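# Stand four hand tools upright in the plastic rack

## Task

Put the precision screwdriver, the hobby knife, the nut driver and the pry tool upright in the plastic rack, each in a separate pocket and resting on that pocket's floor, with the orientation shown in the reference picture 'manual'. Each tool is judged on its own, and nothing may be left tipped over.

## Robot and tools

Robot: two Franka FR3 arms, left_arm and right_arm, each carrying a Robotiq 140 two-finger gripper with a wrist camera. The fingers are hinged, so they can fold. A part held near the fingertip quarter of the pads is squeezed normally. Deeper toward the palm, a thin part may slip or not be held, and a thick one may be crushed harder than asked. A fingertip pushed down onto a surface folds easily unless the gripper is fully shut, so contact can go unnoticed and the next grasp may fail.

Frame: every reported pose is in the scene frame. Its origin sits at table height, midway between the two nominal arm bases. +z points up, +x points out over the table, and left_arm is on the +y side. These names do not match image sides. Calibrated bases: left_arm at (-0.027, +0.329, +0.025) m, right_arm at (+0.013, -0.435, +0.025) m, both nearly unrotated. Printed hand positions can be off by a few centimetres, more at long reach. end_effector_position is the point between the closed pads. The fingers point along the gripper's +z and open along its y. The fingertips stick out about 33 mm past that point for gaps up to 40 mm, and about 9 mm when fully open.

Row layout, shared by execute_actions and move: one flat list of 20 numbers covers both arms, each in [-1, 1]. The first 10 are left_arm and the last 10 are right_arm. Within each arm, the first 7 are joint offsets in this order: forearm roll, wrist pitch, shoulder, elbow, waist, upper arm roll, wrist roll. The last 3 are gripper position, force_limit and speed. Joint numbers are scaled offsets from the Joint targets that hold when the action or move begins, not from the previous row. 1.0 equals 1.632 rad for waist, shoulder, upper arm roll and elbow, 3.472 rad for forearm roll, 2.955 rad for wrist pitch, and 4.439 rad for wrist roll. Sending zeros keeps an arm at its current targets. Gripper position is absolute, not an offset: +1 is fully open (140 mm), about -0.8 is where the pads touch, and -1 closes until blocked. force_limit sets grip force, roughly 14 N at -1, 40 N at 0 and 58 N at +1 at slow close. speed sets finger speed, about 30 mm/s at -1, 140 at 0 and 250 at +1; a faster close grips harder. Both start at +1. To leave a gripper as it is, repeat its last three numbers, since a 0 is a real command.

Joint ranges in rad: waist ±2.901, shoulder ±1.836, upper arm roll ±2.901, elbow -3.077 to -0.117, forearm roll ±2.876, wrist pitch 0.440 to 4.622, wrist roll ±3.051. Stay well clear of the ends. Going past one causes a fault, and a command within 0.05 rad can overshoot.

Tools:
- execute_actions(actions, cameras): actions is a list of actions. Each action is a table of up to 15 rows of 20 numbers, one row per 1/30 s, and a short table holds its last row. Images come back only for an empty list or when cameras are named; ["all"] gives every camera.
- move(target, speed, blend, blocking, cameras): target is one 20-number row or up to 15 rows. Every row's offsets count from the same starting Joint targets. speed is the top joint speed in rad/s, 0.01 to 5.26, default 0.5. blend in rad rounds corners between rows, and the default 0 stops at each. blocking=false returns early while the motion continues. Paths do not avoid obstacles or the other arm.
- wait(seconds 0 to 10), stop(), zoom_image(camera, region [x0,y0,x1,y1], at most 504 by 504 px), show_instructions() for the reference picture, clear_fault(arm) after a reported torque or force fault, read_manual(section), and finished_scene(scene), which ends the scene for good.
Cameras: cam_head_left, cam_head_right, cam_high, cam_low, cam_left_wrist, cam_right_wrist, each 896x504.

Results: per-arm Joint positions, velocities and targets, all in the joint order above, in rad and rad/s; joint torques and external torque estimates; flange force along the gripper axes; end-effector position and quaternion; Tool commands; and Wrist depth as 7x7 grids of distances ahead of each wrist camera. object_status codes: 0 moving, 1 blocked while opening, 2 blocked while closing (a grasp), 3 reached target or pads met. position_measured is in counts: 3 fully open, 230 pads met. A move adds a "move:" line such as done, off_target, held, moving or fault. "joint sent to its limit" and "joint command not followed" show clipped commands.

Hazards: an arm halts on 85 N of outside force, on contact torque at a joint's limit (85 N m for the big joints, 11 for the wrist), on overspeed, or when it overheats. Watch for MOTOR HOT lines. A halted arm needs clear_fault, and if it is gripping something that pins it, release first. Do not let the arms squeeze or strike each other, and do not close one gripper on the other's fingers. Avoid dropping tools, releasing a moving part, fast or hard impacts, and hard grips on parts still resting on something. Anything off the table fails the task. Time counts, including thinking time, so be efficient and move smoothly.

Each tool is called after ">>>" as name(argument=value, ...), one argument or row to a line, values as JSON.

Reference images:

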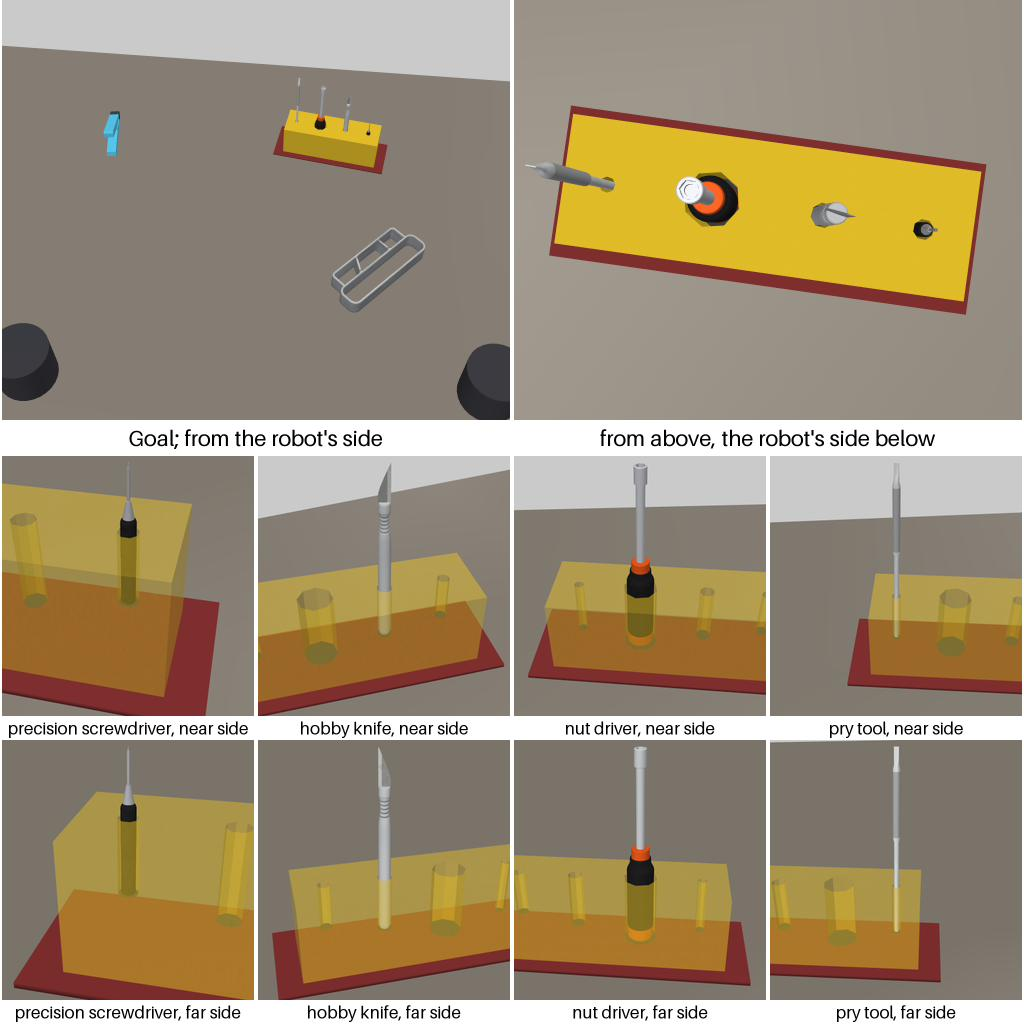

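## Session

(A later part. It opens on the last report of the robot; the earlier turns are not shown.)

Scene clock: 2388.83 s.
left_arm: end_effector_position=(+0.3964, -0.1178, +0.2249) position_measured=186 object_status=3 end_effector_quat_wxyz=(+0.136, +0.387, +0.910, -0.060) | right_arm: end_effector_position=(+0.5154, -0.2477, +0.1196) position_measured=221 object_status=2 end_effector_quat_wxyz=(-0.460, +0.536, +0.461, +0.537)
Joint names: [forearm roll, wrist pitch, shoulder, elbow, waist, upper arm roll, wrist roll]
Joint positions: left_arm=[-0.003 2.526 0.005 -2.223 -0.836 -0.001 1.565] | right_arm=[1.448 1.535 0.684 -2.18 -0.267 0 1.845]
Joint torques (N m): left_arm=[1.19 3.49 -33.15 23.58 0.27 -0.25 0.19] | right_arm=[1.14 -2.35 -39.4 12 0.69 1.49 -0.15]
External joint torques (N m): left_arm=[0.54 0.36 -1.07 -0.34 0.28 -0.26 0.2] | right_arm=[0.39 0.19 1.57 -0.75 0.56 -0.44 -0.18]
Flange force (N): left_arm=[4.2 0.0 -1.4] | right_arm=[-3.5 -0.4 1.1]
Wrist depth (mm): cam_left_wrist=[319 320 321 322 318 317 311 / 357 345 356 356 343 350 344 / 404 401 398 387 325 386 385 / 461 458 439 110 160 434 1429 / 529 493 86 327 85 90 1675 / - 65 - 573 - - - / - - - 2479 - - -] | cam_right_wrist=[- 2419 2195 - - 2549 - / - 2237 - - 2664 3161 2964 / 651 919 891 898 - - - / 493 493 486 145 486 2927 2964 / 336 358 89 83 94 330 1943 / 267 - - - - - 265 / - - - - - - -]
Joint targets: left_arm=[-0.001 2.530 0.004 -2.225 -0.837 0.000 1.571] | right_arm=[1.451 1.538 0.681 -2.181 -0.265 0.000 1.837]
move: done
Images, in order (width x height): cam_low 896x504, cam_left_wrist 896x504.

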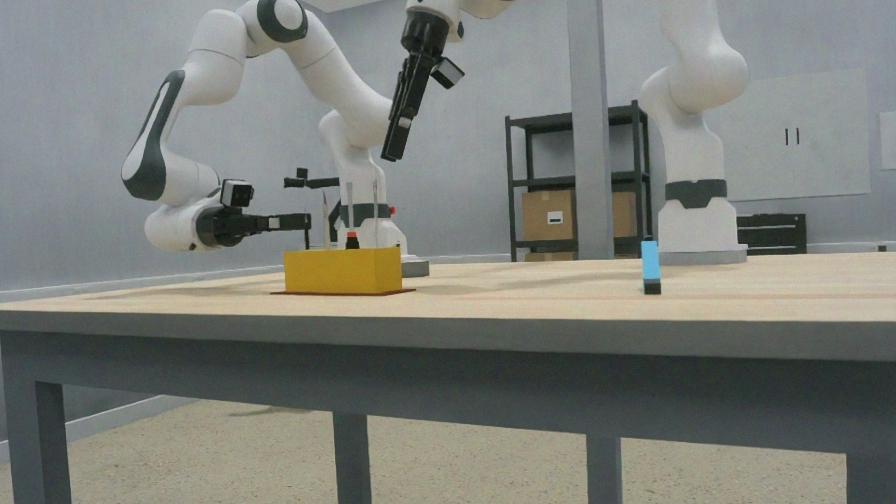

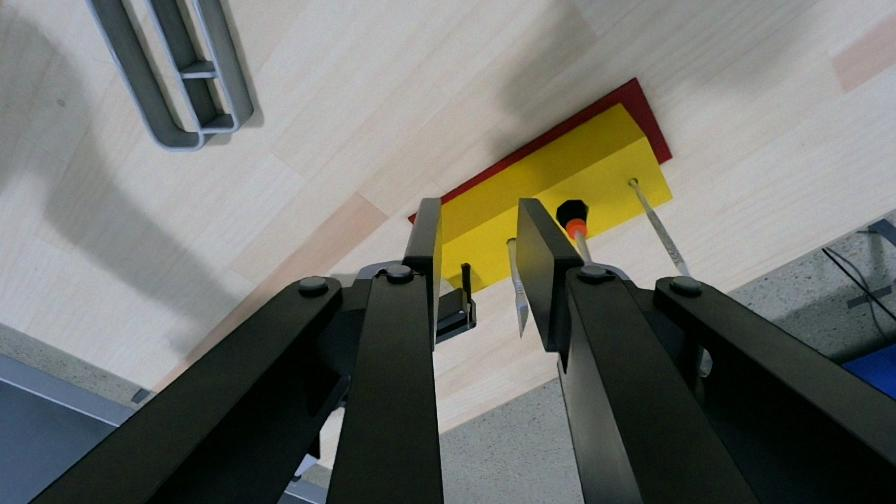

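>>> move(
  target=[0,0,0,0,0,0,0,-0.45,-1,-1, -0.00242,0.00041,0.00968,0.00447,-0.0030,0,-0.00092,-1,-1,-1],
  speed=0.05,
  cameras=["cam_low","cam_left_wrist"],
)

>>> zoom_image(
  camera="cam_left_wrist",
  region=[440, 240, 500, 280],
)

>>> zoom_image(
  camera="cam_low",
  region=[276, 228, 348, 264],
)

Scene clock: 2423.13 s.
left_arm: end_effector_position=(+0.3964, -0.1178, +0.2249) position_measured=186 object_status=3 end_effector_quat_wxyz=(+0.136, +0.387, +0.910, -0.060) | right_arm: end_effector_position=(+0.5146, -0.2482, +0.1155) position_measured=221 object_status=2 end_effector_quat_wxyz=(-0.460, +0.536, +0.461, +0.537)
Joint names: [forearm roll, wrist pitch, shoulder, elbow, waist, upper arm roll, wrist roll]
Joint positions: left_arm=[-0.003 2.526 0.005 -2.223 -0.836 -0.001 1.565] | right_arm=[1.446 1.536 0.693 -2.175 -0.268 0 1.84]
Joint velocities: left_arm=[within noise] | right_arm=[-0.003 0 0 0.001 -0.001 0 -0.004]
Joint torques (N m): left_arm=[1.18 3.48 -33.14 23.63 0.3 -0.24 0.17] | right_arm=[0.43 -2.34 -38.36 13.23 -0.54 1.46 -0.16]
External joint torques (N m): left_arm=[0.53 0.35 -1.07 -0.29 0.33 -0.21 0.18] | right_arm=[-0.31 0.19 2.86 0.54 -0.45 -0.28 -0.2]
Flange force (N): left_arm=[4.0 0.1 -1.5] | right_arm=[-9.1 4.9 -1.9]
Wrist depth (mm): cam_left_wrist=[318 317 320 320 318 315 313 / 359 344 358 352 344 349 347 / 406 401 399 384 324 386 387 / 460 454 437 352 160 432 1437 / 527 492 86 329 85 90 1641 / - 65 - 587 - - - / - - - 2405 - - -] | cam_right_wrist=[1928 - 2175 2302 2175 - - / 2324 - - - - - - / 891 898 875 865 - - 3120 / 485 480 476 146 472 2757 2927 / 329 351 89 83 94 325 1897 / 263 - - - - - 258 / - - - - - - -]
Joint targets: left_arm=[-0.001 2.530 0.004 -2.225 -0.837 0.000 1.571] | right_arm=[1.443 1.539 0.697 -2.174 -0.270 0.000 1.833]
move: done
Images, in order (width x height): cam_low 896x504, cam_left_wrist 896x504.

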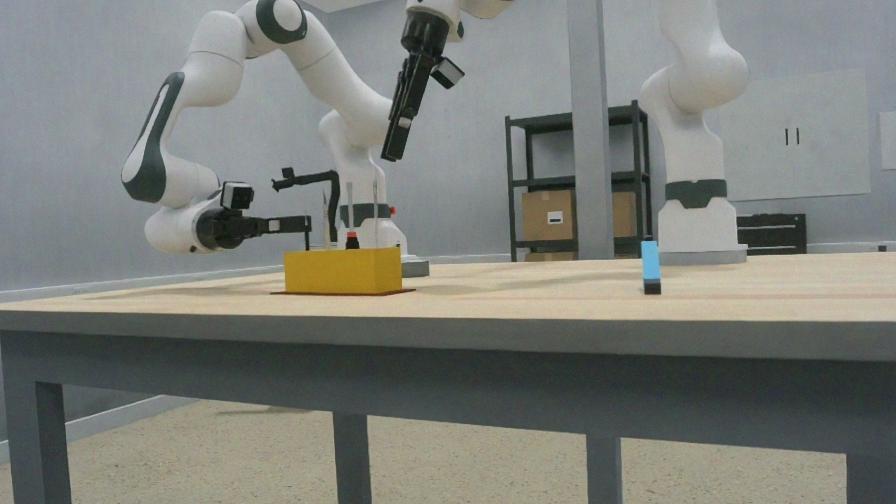

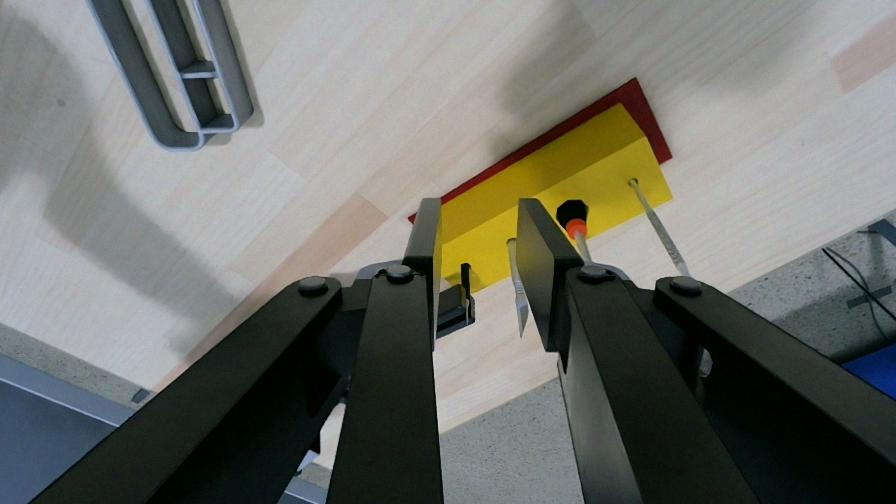

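Scaled by 8.400.

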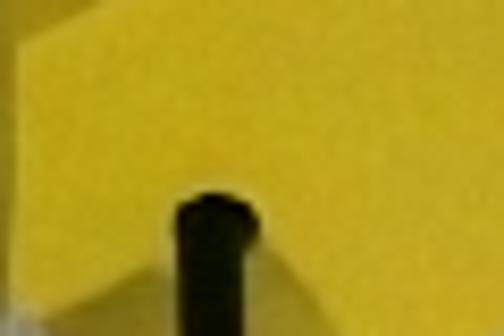

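Scaled by 7.000.

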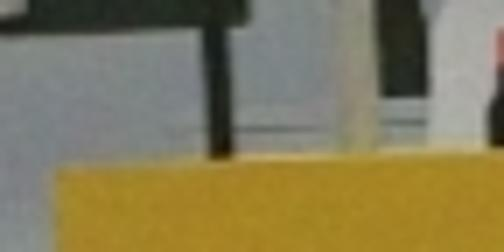

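>>> move(
  target=[0,0,0,0,0,0,0,-0.45,-1,-1, 0,0.0001,0.00668,0.00325,0.00276,0,-0.00119,-1,-1,-1],
  speed=0.05,
  cameras=["cam_low","cam_left_wrist"],
)

>>> zoom_image(
  camera="cam_left_wrist",
  region=[440, 240, 500, 280],
)

>>> zoom_image(
  camera="cam_low",
  region=[276, 228, 348, 264],
)

Scene clock: 2438.70 s.
left_arm: end_effector_position=(+0.3964, -0.1178, +0.2249) position_measured=186 object_status=3 end_effector_quat_wxyz=(+0.136, +0.387, +0.910, -0.060) | right_arm: end_effector_position=(+0.5145, -0.2480, +0.1119) position_measured=221 object_status=2 end_effector_quat_wxyz=(-0.460, +0.536, +0.461, +0.537)
Joint names: [forearm roll, wrist pitch, shoulder, elbow, waist, upper arm roll, wrist roll]
Joint positions: left_arm=[-0.003 2.526 0.005 -2.223 -0.836 -0.001 1.565] | right_arm=[1.446 1.536 0.704 -2.17 -0.268 0 1.835]
Joint torques (N m): left_arm=[1.17 3.5 -33.17 23.59 0.32 -0.24 0.15] | right_arm=[0.34 -2.34 -37.98 12.9 0.88 1.55 -0.2]
External joint torques (N m): left_arm=[0.52 0.4 -1.25 -0.21 0.49 -0.08 0.16] | right_arm=[-0.39 0.19 3.32 0.31 0.88 -0.3 -0.23]
Flange force (N): left_arm=[4.2 0.3 -1.7] | right_arm=[-10.1 4.8 -0.5]
Wrist depth (mm): cam_left_wrist=[320 318 321 320 316 315 313 / 359 346 355 355 345 348 346 / 406 403 399 386 327 387 381 / 452 456 439 353 160 432 1429 / 525 493 85 333 85 90 1687 / - 65 - 577 - - - / - - - 2531 - - -] | cam_right_wrist=[1756 2302 - - 2136 2964 - / 2348 2155 1796 - 2664 2891 - / 646 741 856 697 2419 2891 3952 / 467 468 469 146 460 2664 2549 / 321 342 89 83 94 317 1743 / 256 - - - - - 252 / - - - - - - -]
Joint targets: left_arm=[-0.001 2.530 0.004 -2.225 -0.837 0.000 1.571] | right_arm=[1.443 1.540 0.708 -2.169 -0.265 0.000 1.828]
move: done
Images, in order (width x height): cam_low 896x504, cam_left_wrist 896x504.

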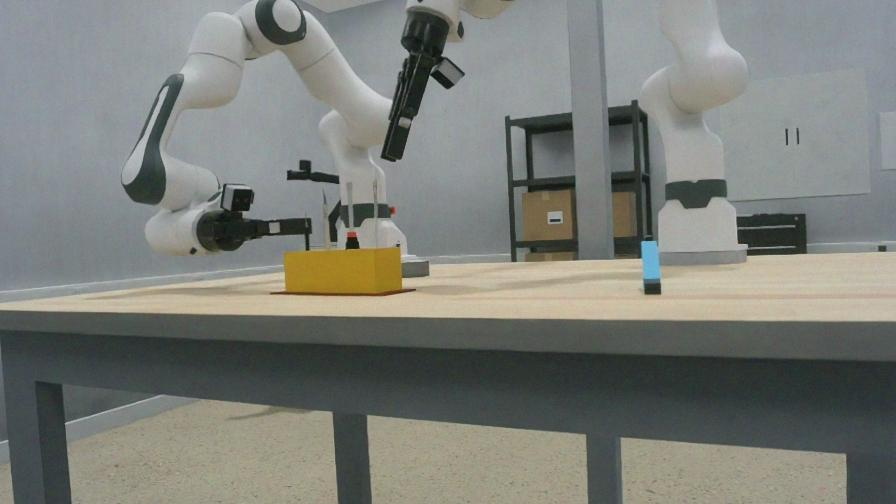

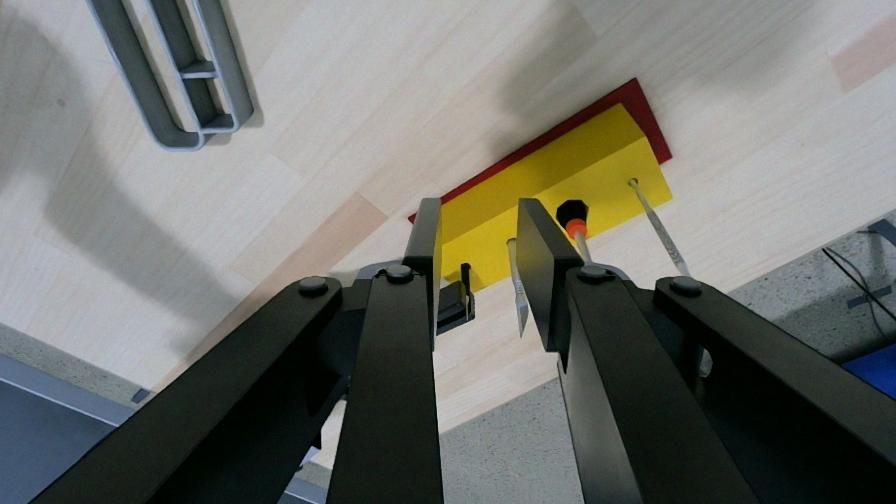

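Scaled by 8.400.

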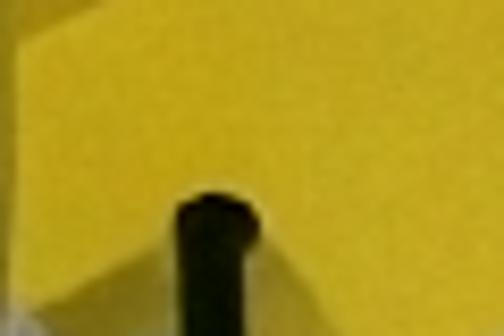

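Scaled by 7.000.

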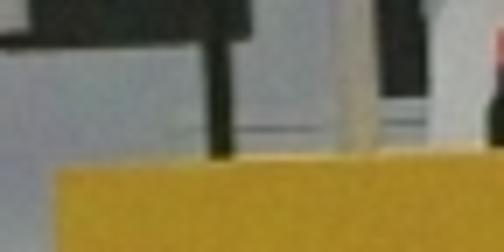

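>>> move(
  target=[0,0,0,0,0,0,0,-0.45,-1,-1, 0,0.00037,0.01403,0.00852,0.0011,0,-0.00204,-1,-1,-1],
  speed=0.03,
  cameras=["cam_low","cam_left_wrist"],
)

>>> zoom_image(
  camera="cam_left_wrist",
  region=[440, 240, 500, 280],
)

>>> zoom_image(
  camera="cam_low",
  region=[276, 200, 348, 264],
)

Scene clock: 2465.33 s.
left_arm: end_effector_position=(+0.3964, -0.1178, +0.2249) position_measured=186 object_status=3 end_effector_quat_wxyz=(+0.136, +0.387, +0.910, -0.060) | right_arm: end_effector_position=(+0.5146, -0.2474, +0.1040) position_measured=221 object_status=2 end_effector_quat_wxyz=(-0.461, +0.535, +0.462, +0.537)
Joint names: [forearm roll, wrist pitch, shoulder, elbow, waist, upper arm roll, wrist roll]
Joint positions: left_arm=[-0.003 2.526 0.005 -2.223 -0.836 -0.001 1.565] | right_arm=[1.446 1.537 0.727 -2.156 -0.266 0 1.826]
Joint velocities: left_arm=[within noise] | right_arm=[0 0.001 0.001 0.002 0.001 0 -0.005]
Joint torques (N m): left_arm=[1.2 3.48 -33.15 23.56 0.3 -0.23 0.13] | right_arm=[0.31 -2.32 -38.21 12.32 0.95 1.58 -0.14]
External joint torques (N m): left_arm=[0.55 0.37 -1.24 -0.23 0.39 -0.14 0.14] | right_arm=[-0.38 0.23 3.32 0 0.9 -0.37 -0.17]
Flange force (N): left_arm=[4.2 0.1 -1.8] | right_arm=[-9.6 3.9 -0.3]
Wrist depth (mm): cam_left_wrist=[318 319 323 320 318 313 312 / 358 345 355 354 345 347 344 / 402 400 400 386 323 386 383 / 456 455 437 134 160 432 1412 / 534 492 86 340 85 90 1675 / - 65 - 585 - - - / - - - 2454 - - -] | cam_right_wrist=[- - 2789 - - 2549 2522 / 621 2136 2634 - 2062 - - / 616 823 815 804 2549 - - / 446 445 445 146 439 2419 - / 304 326 89 83 94 301 285 / 232 - - - - - 239 / - - - - - - -]
Joint targets: left_arm=[-0.001 2.530 0.004 -2.225 -0.837 0.000 1.571] | right_arm=[1.443 1.541 0.730 -2.155 -0.264 0.000 1.819]
move: done
Images, in order (width x height): cam_low 896x504, cam_left_wrist 896x504.

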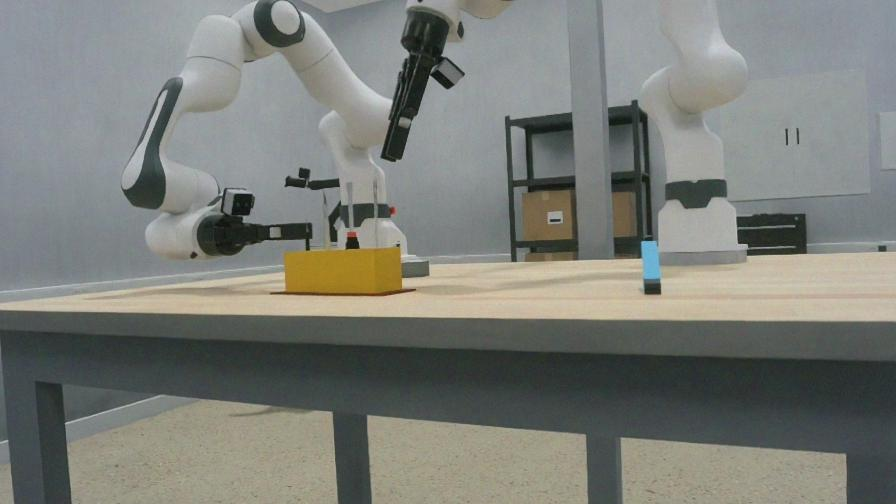

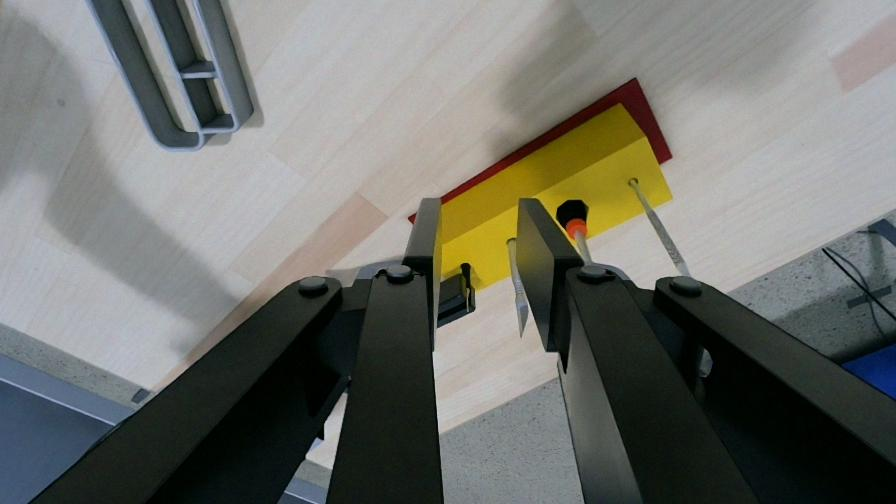

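Scaled by 8.400.

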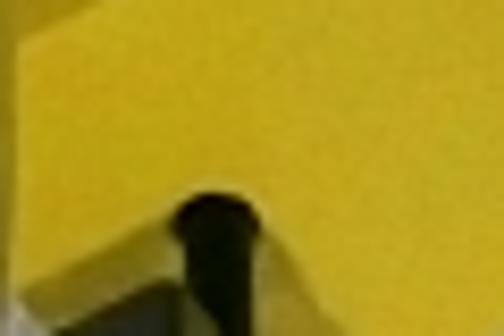

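Scaled by 7.000.

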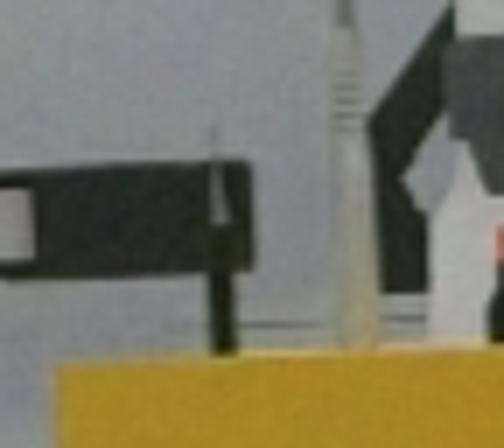

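>>> move(
  target=[0,0,0,0,0,0,0,-0.45,-1,-1, 0,0.00071,0.02463,0.01513,0,0,-0.0039,-1,-1,-1],
  speed=0.03,
  cameras=["cam_low","cam_left_wrist"],
)

>>> zoom_image(
  camera="cam_left_wrist",
  region=[440, 240, 500, 280],
)

>>> zoom_image(
  camera="cam_low",
  region=[276, 200, 348, 264],
)

Scene clock: 2477.53 s.
left_arm: end_effector_position=(+0.3964, -0.1178, +0.2249) position_measured=186 object_status=3 end_effector_quat_wxyz=(+0.136, +0.387, +0.910, -0.060) | right_arm: end_effector_position=(+0.5148, -0.2475, +0.0897) position_measured=221 object_status=2 end_effector_quat_wxyz=(-0.461, +0.535, +0.462, +0.537)
Joint names: [forearm roll, wrist pitch, shoulder, elbow, waist, upper arm roll, wrist roll]
Joint positions: left_arm=[-0.003 2.526 0.005 -2.223 -0.836 -0.001 1.565] | right_arm=[1.446 1.539 0.767 -2.131 -0.266 0 1.809]
Joint velocities: left_arm=[within noise] | right_arm=[0.002 -0.001 0.002 0.002 0 0 -0.007]
Joint torques (N m): left_arm=[1.18 3.48 -33.15 23.59 0.31 -0.25 0.16] | right_arm=[0.3 -2.36 -39.26 12.16 0.81 1.69 -0.17]
External joint torques (N m): left_arm=[0.52 0.35 -1.06 -0.32 0.54 -0.03 0.17] | right_arm=[-0.36 0.18 2.78 0.16 0.92 -0.2 -0.2]
Flange force (N): left_arm=[4.1 0.4 -1.4] | right_arm=[-8.4 3.5 -0.1]
Wrist depth (mm): cam_left_wrist=[318 318 323 321 318 317 311 / 358 346 357 355 342 349 347 / 398 400 398 384 323 386 383 / 457 456 436 342 160 435 1472 / 530 495 85 361 85 90 1664 / - 65 - 580 - - - / - - - 2479 - - -] | cam_right_wrist=[2080 - 2395 2348 - 2496 3487 / 606 2175 2419 - 2522 2419 - / 639 748 730 631 634 - - / 407 405 403 - 400 398 2789 / 277 294 89 83 94 273 273 / 210 - - - - - 218 / - - - - - - -]
Joint targets: left_arm=[-0.001 2.530 0.004 -2.225 -0.837 0.000 1.571] | right_arm=[1.443 1.543 0.771 -2.130 -0.264 0.000 1.801]
move: done
Images, in order (width x height): cam_low 896x504, cam_left_wrist 896x504.

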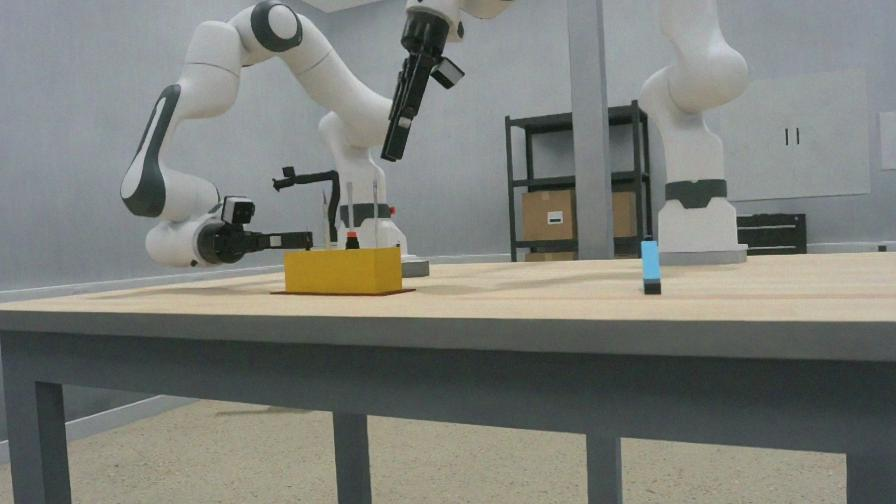

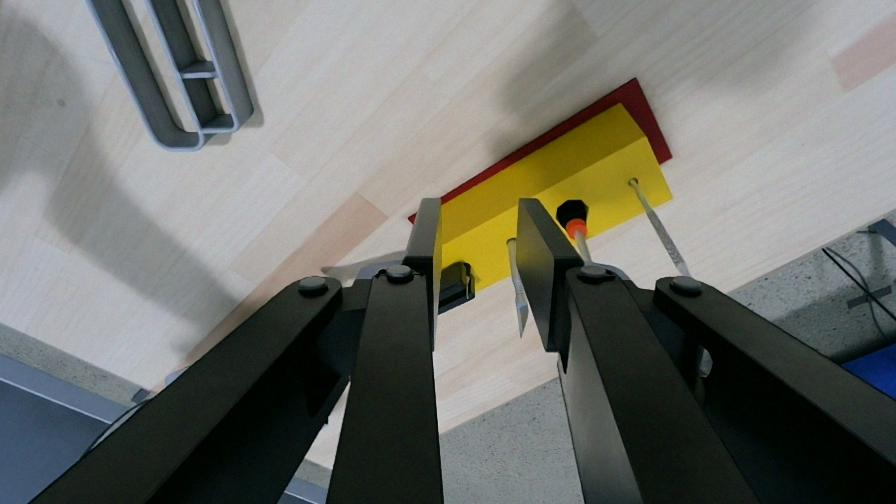

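Scaled by 8.400.

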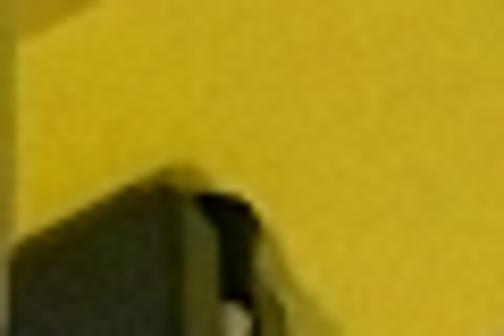

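Scaled by 7.000.

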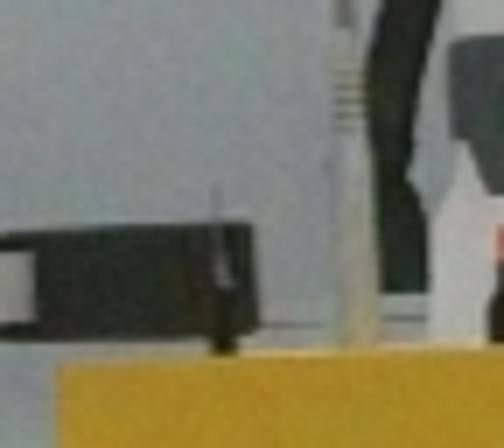

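>>> move(
  target=[0,0,0,0,0,0,0,-0.45,-1,-1, 0,0.0001,0.0036,0.0022,0,0,-0.0006,-1,-1,-1],
  speed=0.03,
  cameras=["cam_low"],
)

>>> zoom_image(
  camera="cam_low",
  region=[276, 200, 348, 264],
)

Scene clock: 2483.07 s.
left_arm: end_effector_position=(+0.3964, -0.1178, +0.2249) position_measured=186 object_status=3 end_effector_quat_wxyz=(+0.136, +0.387, +0.910, -0.060) | right_arm: end_effector_position=(+0.5148, -0.2475, +0.0876) position_measured=221 object_status=2 end_effector_quat_wxyz=(-0.460, +0.535, +0.462, +0.537)
Joint names: [forearm roll, wrist pitch, shoulder, elbow, waist, upper arm roll, wrist roll]
Joint positions: left_arm=[-0.003 2.526 0.005 -2.223 -0.836 -0.001 1.565] | right_arm=[1.446 1.54 0.773 -2.128 -0.266 0 1.806]
Joint torques (N m): left_arm=[1.18 3.49 -33.12 23.55 0.28 -0.26 0.13] | right_arm=[0.27 -2.36 -39.15 12.43 0.8 1.65 -0.14]
External joint torques (N m): left_arm=[0.52 0.36 -1.02 -0.36 0.39 -0.17 0.14] | right_arm=[-0.38 0.18 2.9 0.49 0.89 -0.25 -0.17]
Flange force (N): left_arm=[4.2 0.1 -1.3] | right_arm=[-9.3 4.6 -0.4]
Wrist depth (mm): cam_left_wrist=[318 318 323 320 318 314 313 / 359 344 356 354 347 348 346 / 401 400 398 386 326 389 384 / 457 452 438 351 160 433 1429 / 526 497 86 477 85 90 1653 / - 65 - 585 - - - / - - - 2479 - - -] | cam_right_wrist=[2175 - - - 2258 - - / - 2302 2237 2324 2496 - 2857 / 627 730 629 725 2694 - 2577 / 398 396 398 146 391 394 2725 / 273 273 89 83 94 271 270 / 207 - - - - - 215 / - - - - - - -]
Joint targets: left_arm=[-0.001 2.530 0.004 -2.225 -0.837 0.000 1.571] | right_arm=[1.443 1.543 0.776 -2.126 -0.264 0.000 1.799]
move: done
Images, in order (width x height): cam_low 896x504.

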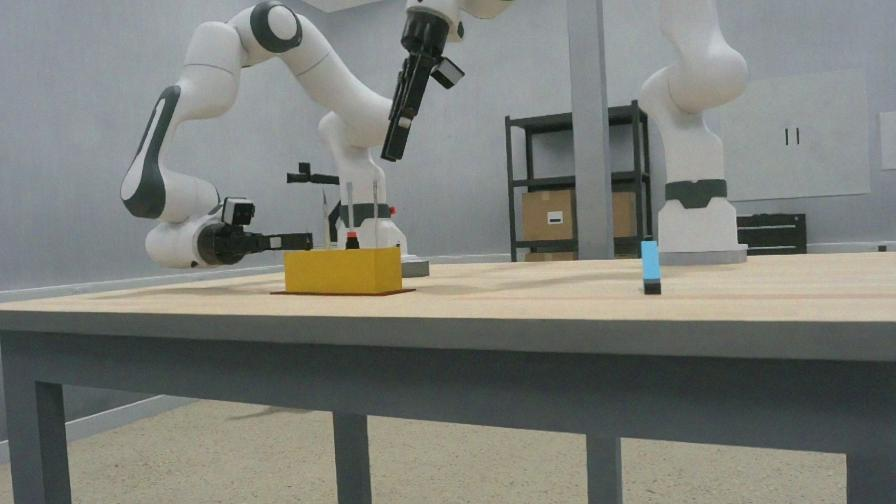

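Scaled by 7.000.

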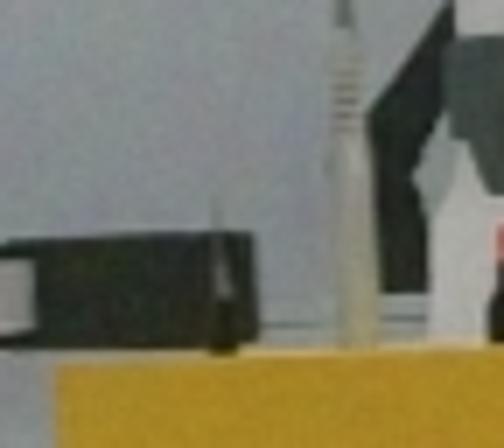

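>>> execute_actions(
  actions=[
    [[0,0,0,0,0,0,0,-0.45,-1,-1,0,0,0,0,0,0,0,-0.45,-1,-1]],
  ],
  cameras=["cam_low","cam_right_wrist"],
)

>>> zoom_image(
  camera="cam_low",
  region=[276, 200, 348, 264],
)

Scene clock: 2494.27 s.
left_arm: end_effector_position=(+0.3964, -0.1178, +0.2249) position_measured=186 object_status=3 end_effector_quat_wxyz=(+0.136, +0.387, +0.910, -0.060) | right_arm: end_effector_position=(+0.5147, -0.2474, +0.0875) position_measured=186 object_status=0 end_effector_quat_wxyz=(-0.460, +0.535, +0.462, +0.537)
Joint names: [forearm roll, wrist pitch, shoulder, elbow, waist, upper arm roll, wrist roll]
Joint positions: left_arm=[-0.003 2.526 0.005 -2.223 -0.836 -0.001 1.565] | right_arm=[1.446 1.54 0.773 -2.127 -0.266 0 1.805]
Joint torques (N m): left_arm=[1.17 3.48 -33.11 23.58 0.35 -0.26 0.17] | right_arm=[0.27 -2.36 -39.13 12.23 0.68 1.64 -0.14]
External joint torques (N m): left_arm=[0.52 0.39 -1.25 -0.14 0.48 -0.13 0.18] | right_arm=[-0.36 0.19 2.76 0.39 0.58 -0.43 -0.17]
Flange force (N): left_arm=[3.9 0.3 -1.8] | right_arm=[-8.7 4.1 -0.8]
Wrist depth (mm): cam_left_wrist=[319 318 321 319 318 315 317 / 360 347 357 353 347 347 344 / 407 400 398 387 325 382 386 / 459 453 440 343 160 440 1437 / 526 498 86 368 85 90 1664 / - 65 - 578 - - - / - - - 2429 - - -] | cam_right_wrist=[- - - 2098 3204 - 2577 / 2237 2216 2237 2823 2577 2927 2725 / 616 736 727 672 685 - 2136 / 398 397 395 172 360 391 2577 / 273 291 - 116 116 269 269 / 217 - - 169 - - 215 / - - - 163 - - -]
Joint targets: left_arm=[-0.001 2.530 0.004 -2.225 -0.837 0.000 1.571] | right_arm=[1.443 1.543 0.776 -2.126 -0.264 0.000 1.799]
Step readings (joint positions of left_arm | right_arm):
0: [-0.003 2.526 0.005 -2.223 -0.836 -0.001 1.565] | [1.446 1.540 0.773 -2.127 -0.266 0.000 1.805]
1: [-0.003 2.526 0.005 -2.223 -0.836 -0.001 1.565] | [1.446 1.540 0.773 -2.127 -0.266 0.000 1.805]
2: [-0.003 2.526 0.005 -2.223 -0.836 -0.001 1.565] | [1.446 1.540 0.773 -2.127 -0.266 0.000 1.805]
4: [-0.003 2.526 0.005 -2.223 -0.836 -0.001 1.565] | [1.446 1.540 0.773 -2.127 -0.266 0.000 1.805]
8: [-0.003 2.526 0.005 -2.223 -0.836 -0.001 1.565] | [1.446 1.540 0.773 -2.127 -0.266 0.000 1.805]
15: [-0.003 2.526 0.005 -2.223 -0.836 -0.001 1.565] | [1.446 1.540 0.773 -2.127 -0.266 0.000 1.805]
Images, in order (width x height): cam_low 896x504, cam_right_wrist 896x504.

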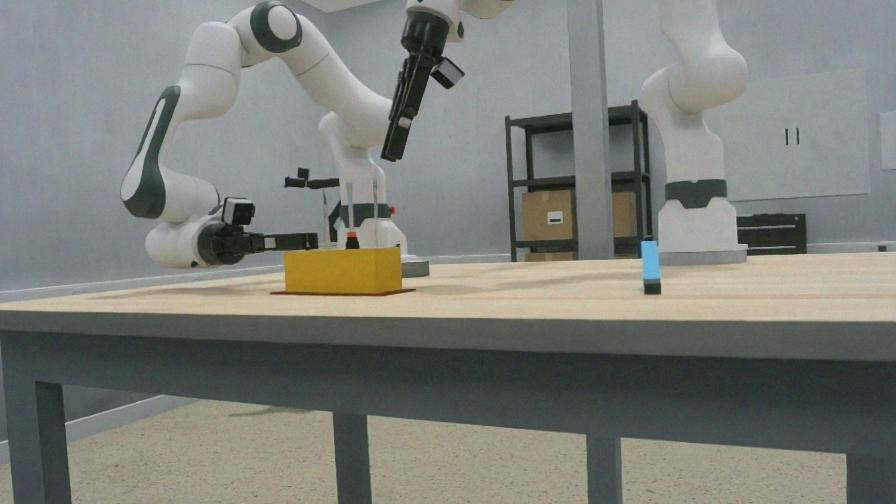

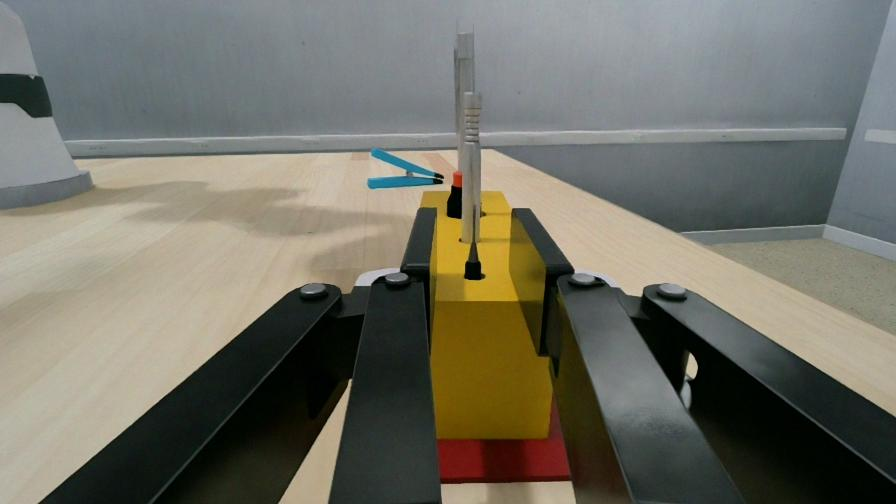

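Scaled by 7.000.

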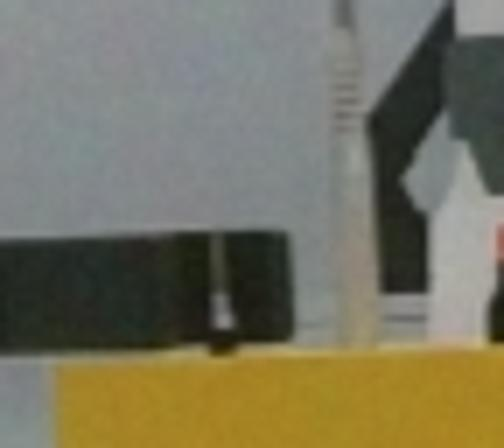

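>>> move(
  target=[0,0,0,0,0,0,0,-0.45,-1,-1, -0.02926,-0.01103,0.00123,0.01354,-0.06857,0,0.00552,-0.45,-1,-1],
  speed=0.08,
  cameras=["cam_low","cam_right_wrist","cam_left_wrist"],
)

>>> zoom_image(
  camera="cam_low",
  region=[270, 170, 410, 264],
)

>>> zoom_image(
  camera="cam_right_wrist",
  region=[400, 40, 560, 340],
)

Scene clock: 2518.33 s.
left_arm: end_effector_position=(+0.3964, -0.1178, +0.2249) position_measured=186 object_status=3 end_effector_quat_wxyz=(+0.136, +0.387, +0.910, -0.060) | right_arm: end_effector_position=(+0.5080, -0.2969, +0.0896) position_measured=186 object_status=3 end_effector_quat_wxyz=(-0.457, +0.536, +0.464, +0.538)
Joint names: [forearm roll, wrist pitch, shoulder, elbow, waist, upper arm roll, wrist roll]
Joint positions: left_arm=[-0.003 2.526 0.005 -2.223 -0.836 -0.001 1.565] | right_arm=[1.344 1.515 0.775 -2.106 -0.374 0 1.815]
Joint velocities: left_arm=[within noise] | right_arm=[-0.004 -0.002 0 0.001 0.001 0 0.006]
Joint torques (N m): left_arm=[1.18 3.49 -33.14 23.58 0.29 -0.26 0.17] | right_arm=[0.43 -2.86 -39.27 12.46 -0.34 1.52 0.21]
External joint torques (N m): left_arm=[0.53 0.38 -1.16 -0.24 0.32 -0.23 0.18] | right_arm=[-0.3 -0.33 3.01 0.31 -0.37 -0.6 0.18]
Flange force (N): left_arm=[4.1 0.1 -1.6] | right_arm=[-8.7 4.7 -3.1]
Wrist depth (mm): cam_left_wrist=[320 319 322 320 318 315 314 / 360 347 353 355 346 347 344 / 404 400 400 388 324 385 384 / 457 456 439 358 160 436 1437 / 527 491 85 485 85 90 1711 / - 65 - 580 - - - / - - - 2405 - - -] | cam_right_wrist=[626 - - - - - - / 685 - - 2522 - 2371 - / 616 725 723 631 619 4019 3040 / 396 398 397 - 368 402 2789 / 273 292 - 212 116 276 276 / 218 - - 207 - - 220 / - - - 169 - - -]
Joint targets: left_arm=[-0.001 2.530 0.004 -2.225 -0.837 0.000 1.571] | right_arm=[1.341 1.511 0.778 -2.104 -0.376 0.000 1.823]
move: done
Images, in order (width x height): cam_low 896x504, cam_left_wrist 896x504, cam_right_wrist 896x504.

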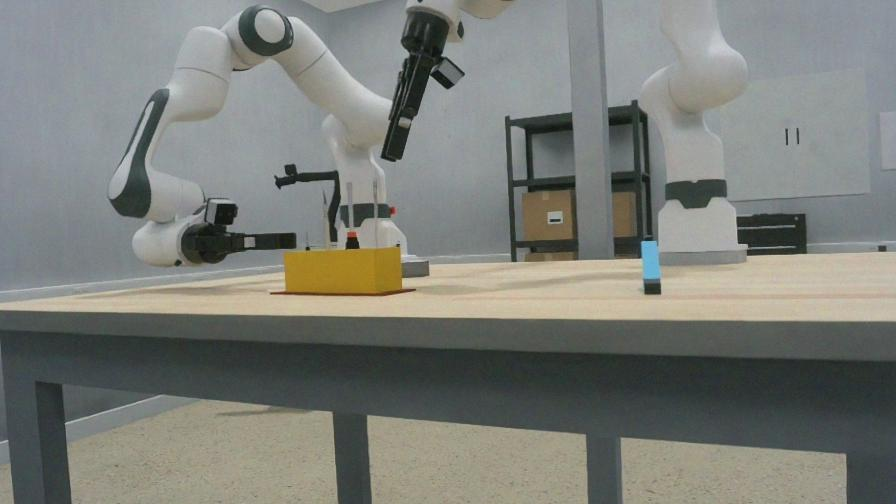

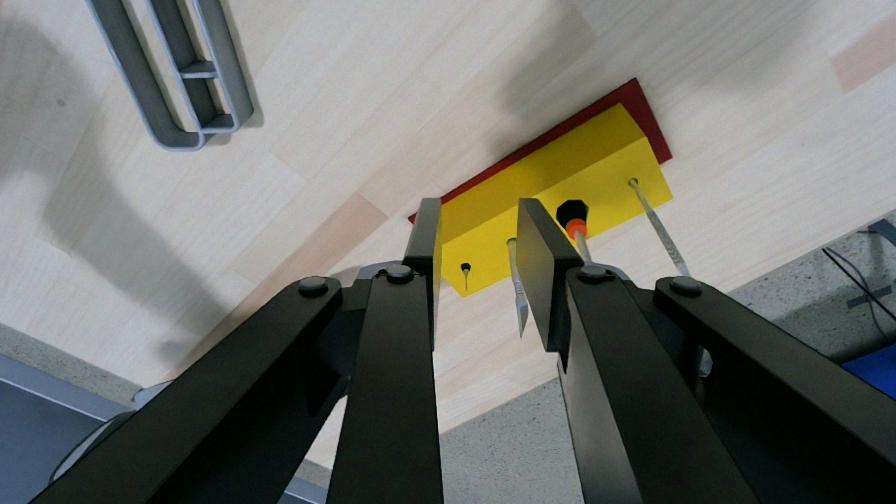

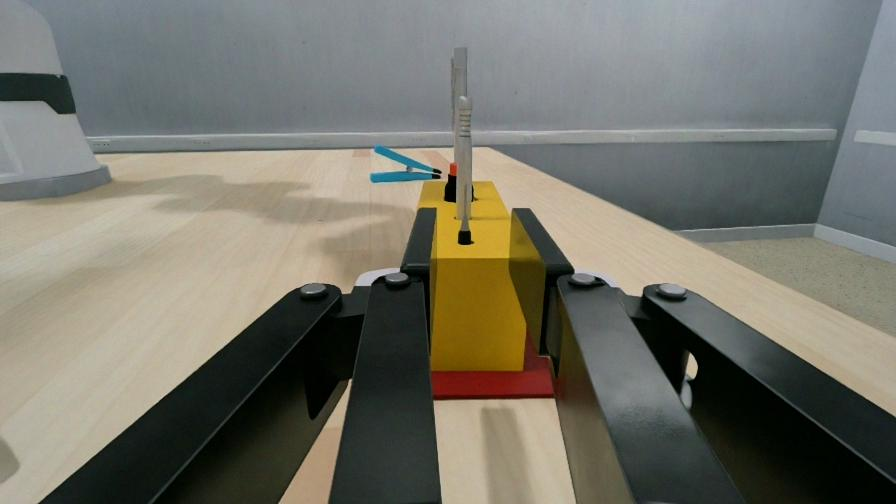

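Scaled by 3.600.

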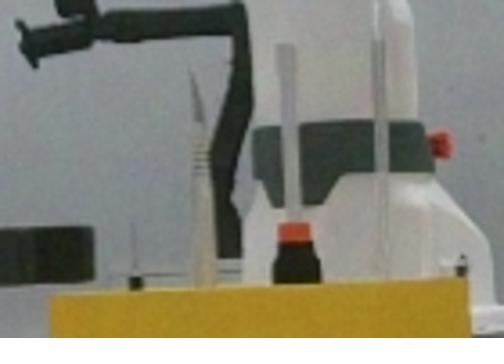

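Scaled by 1.680.

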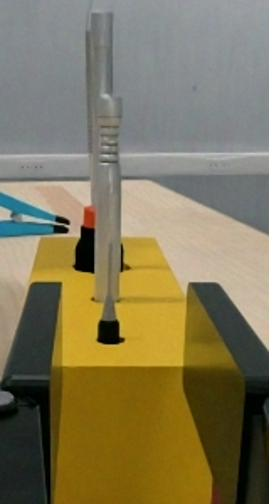

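>>> finished_scene(
  scene=1,
)

The scene is finished: the task was done.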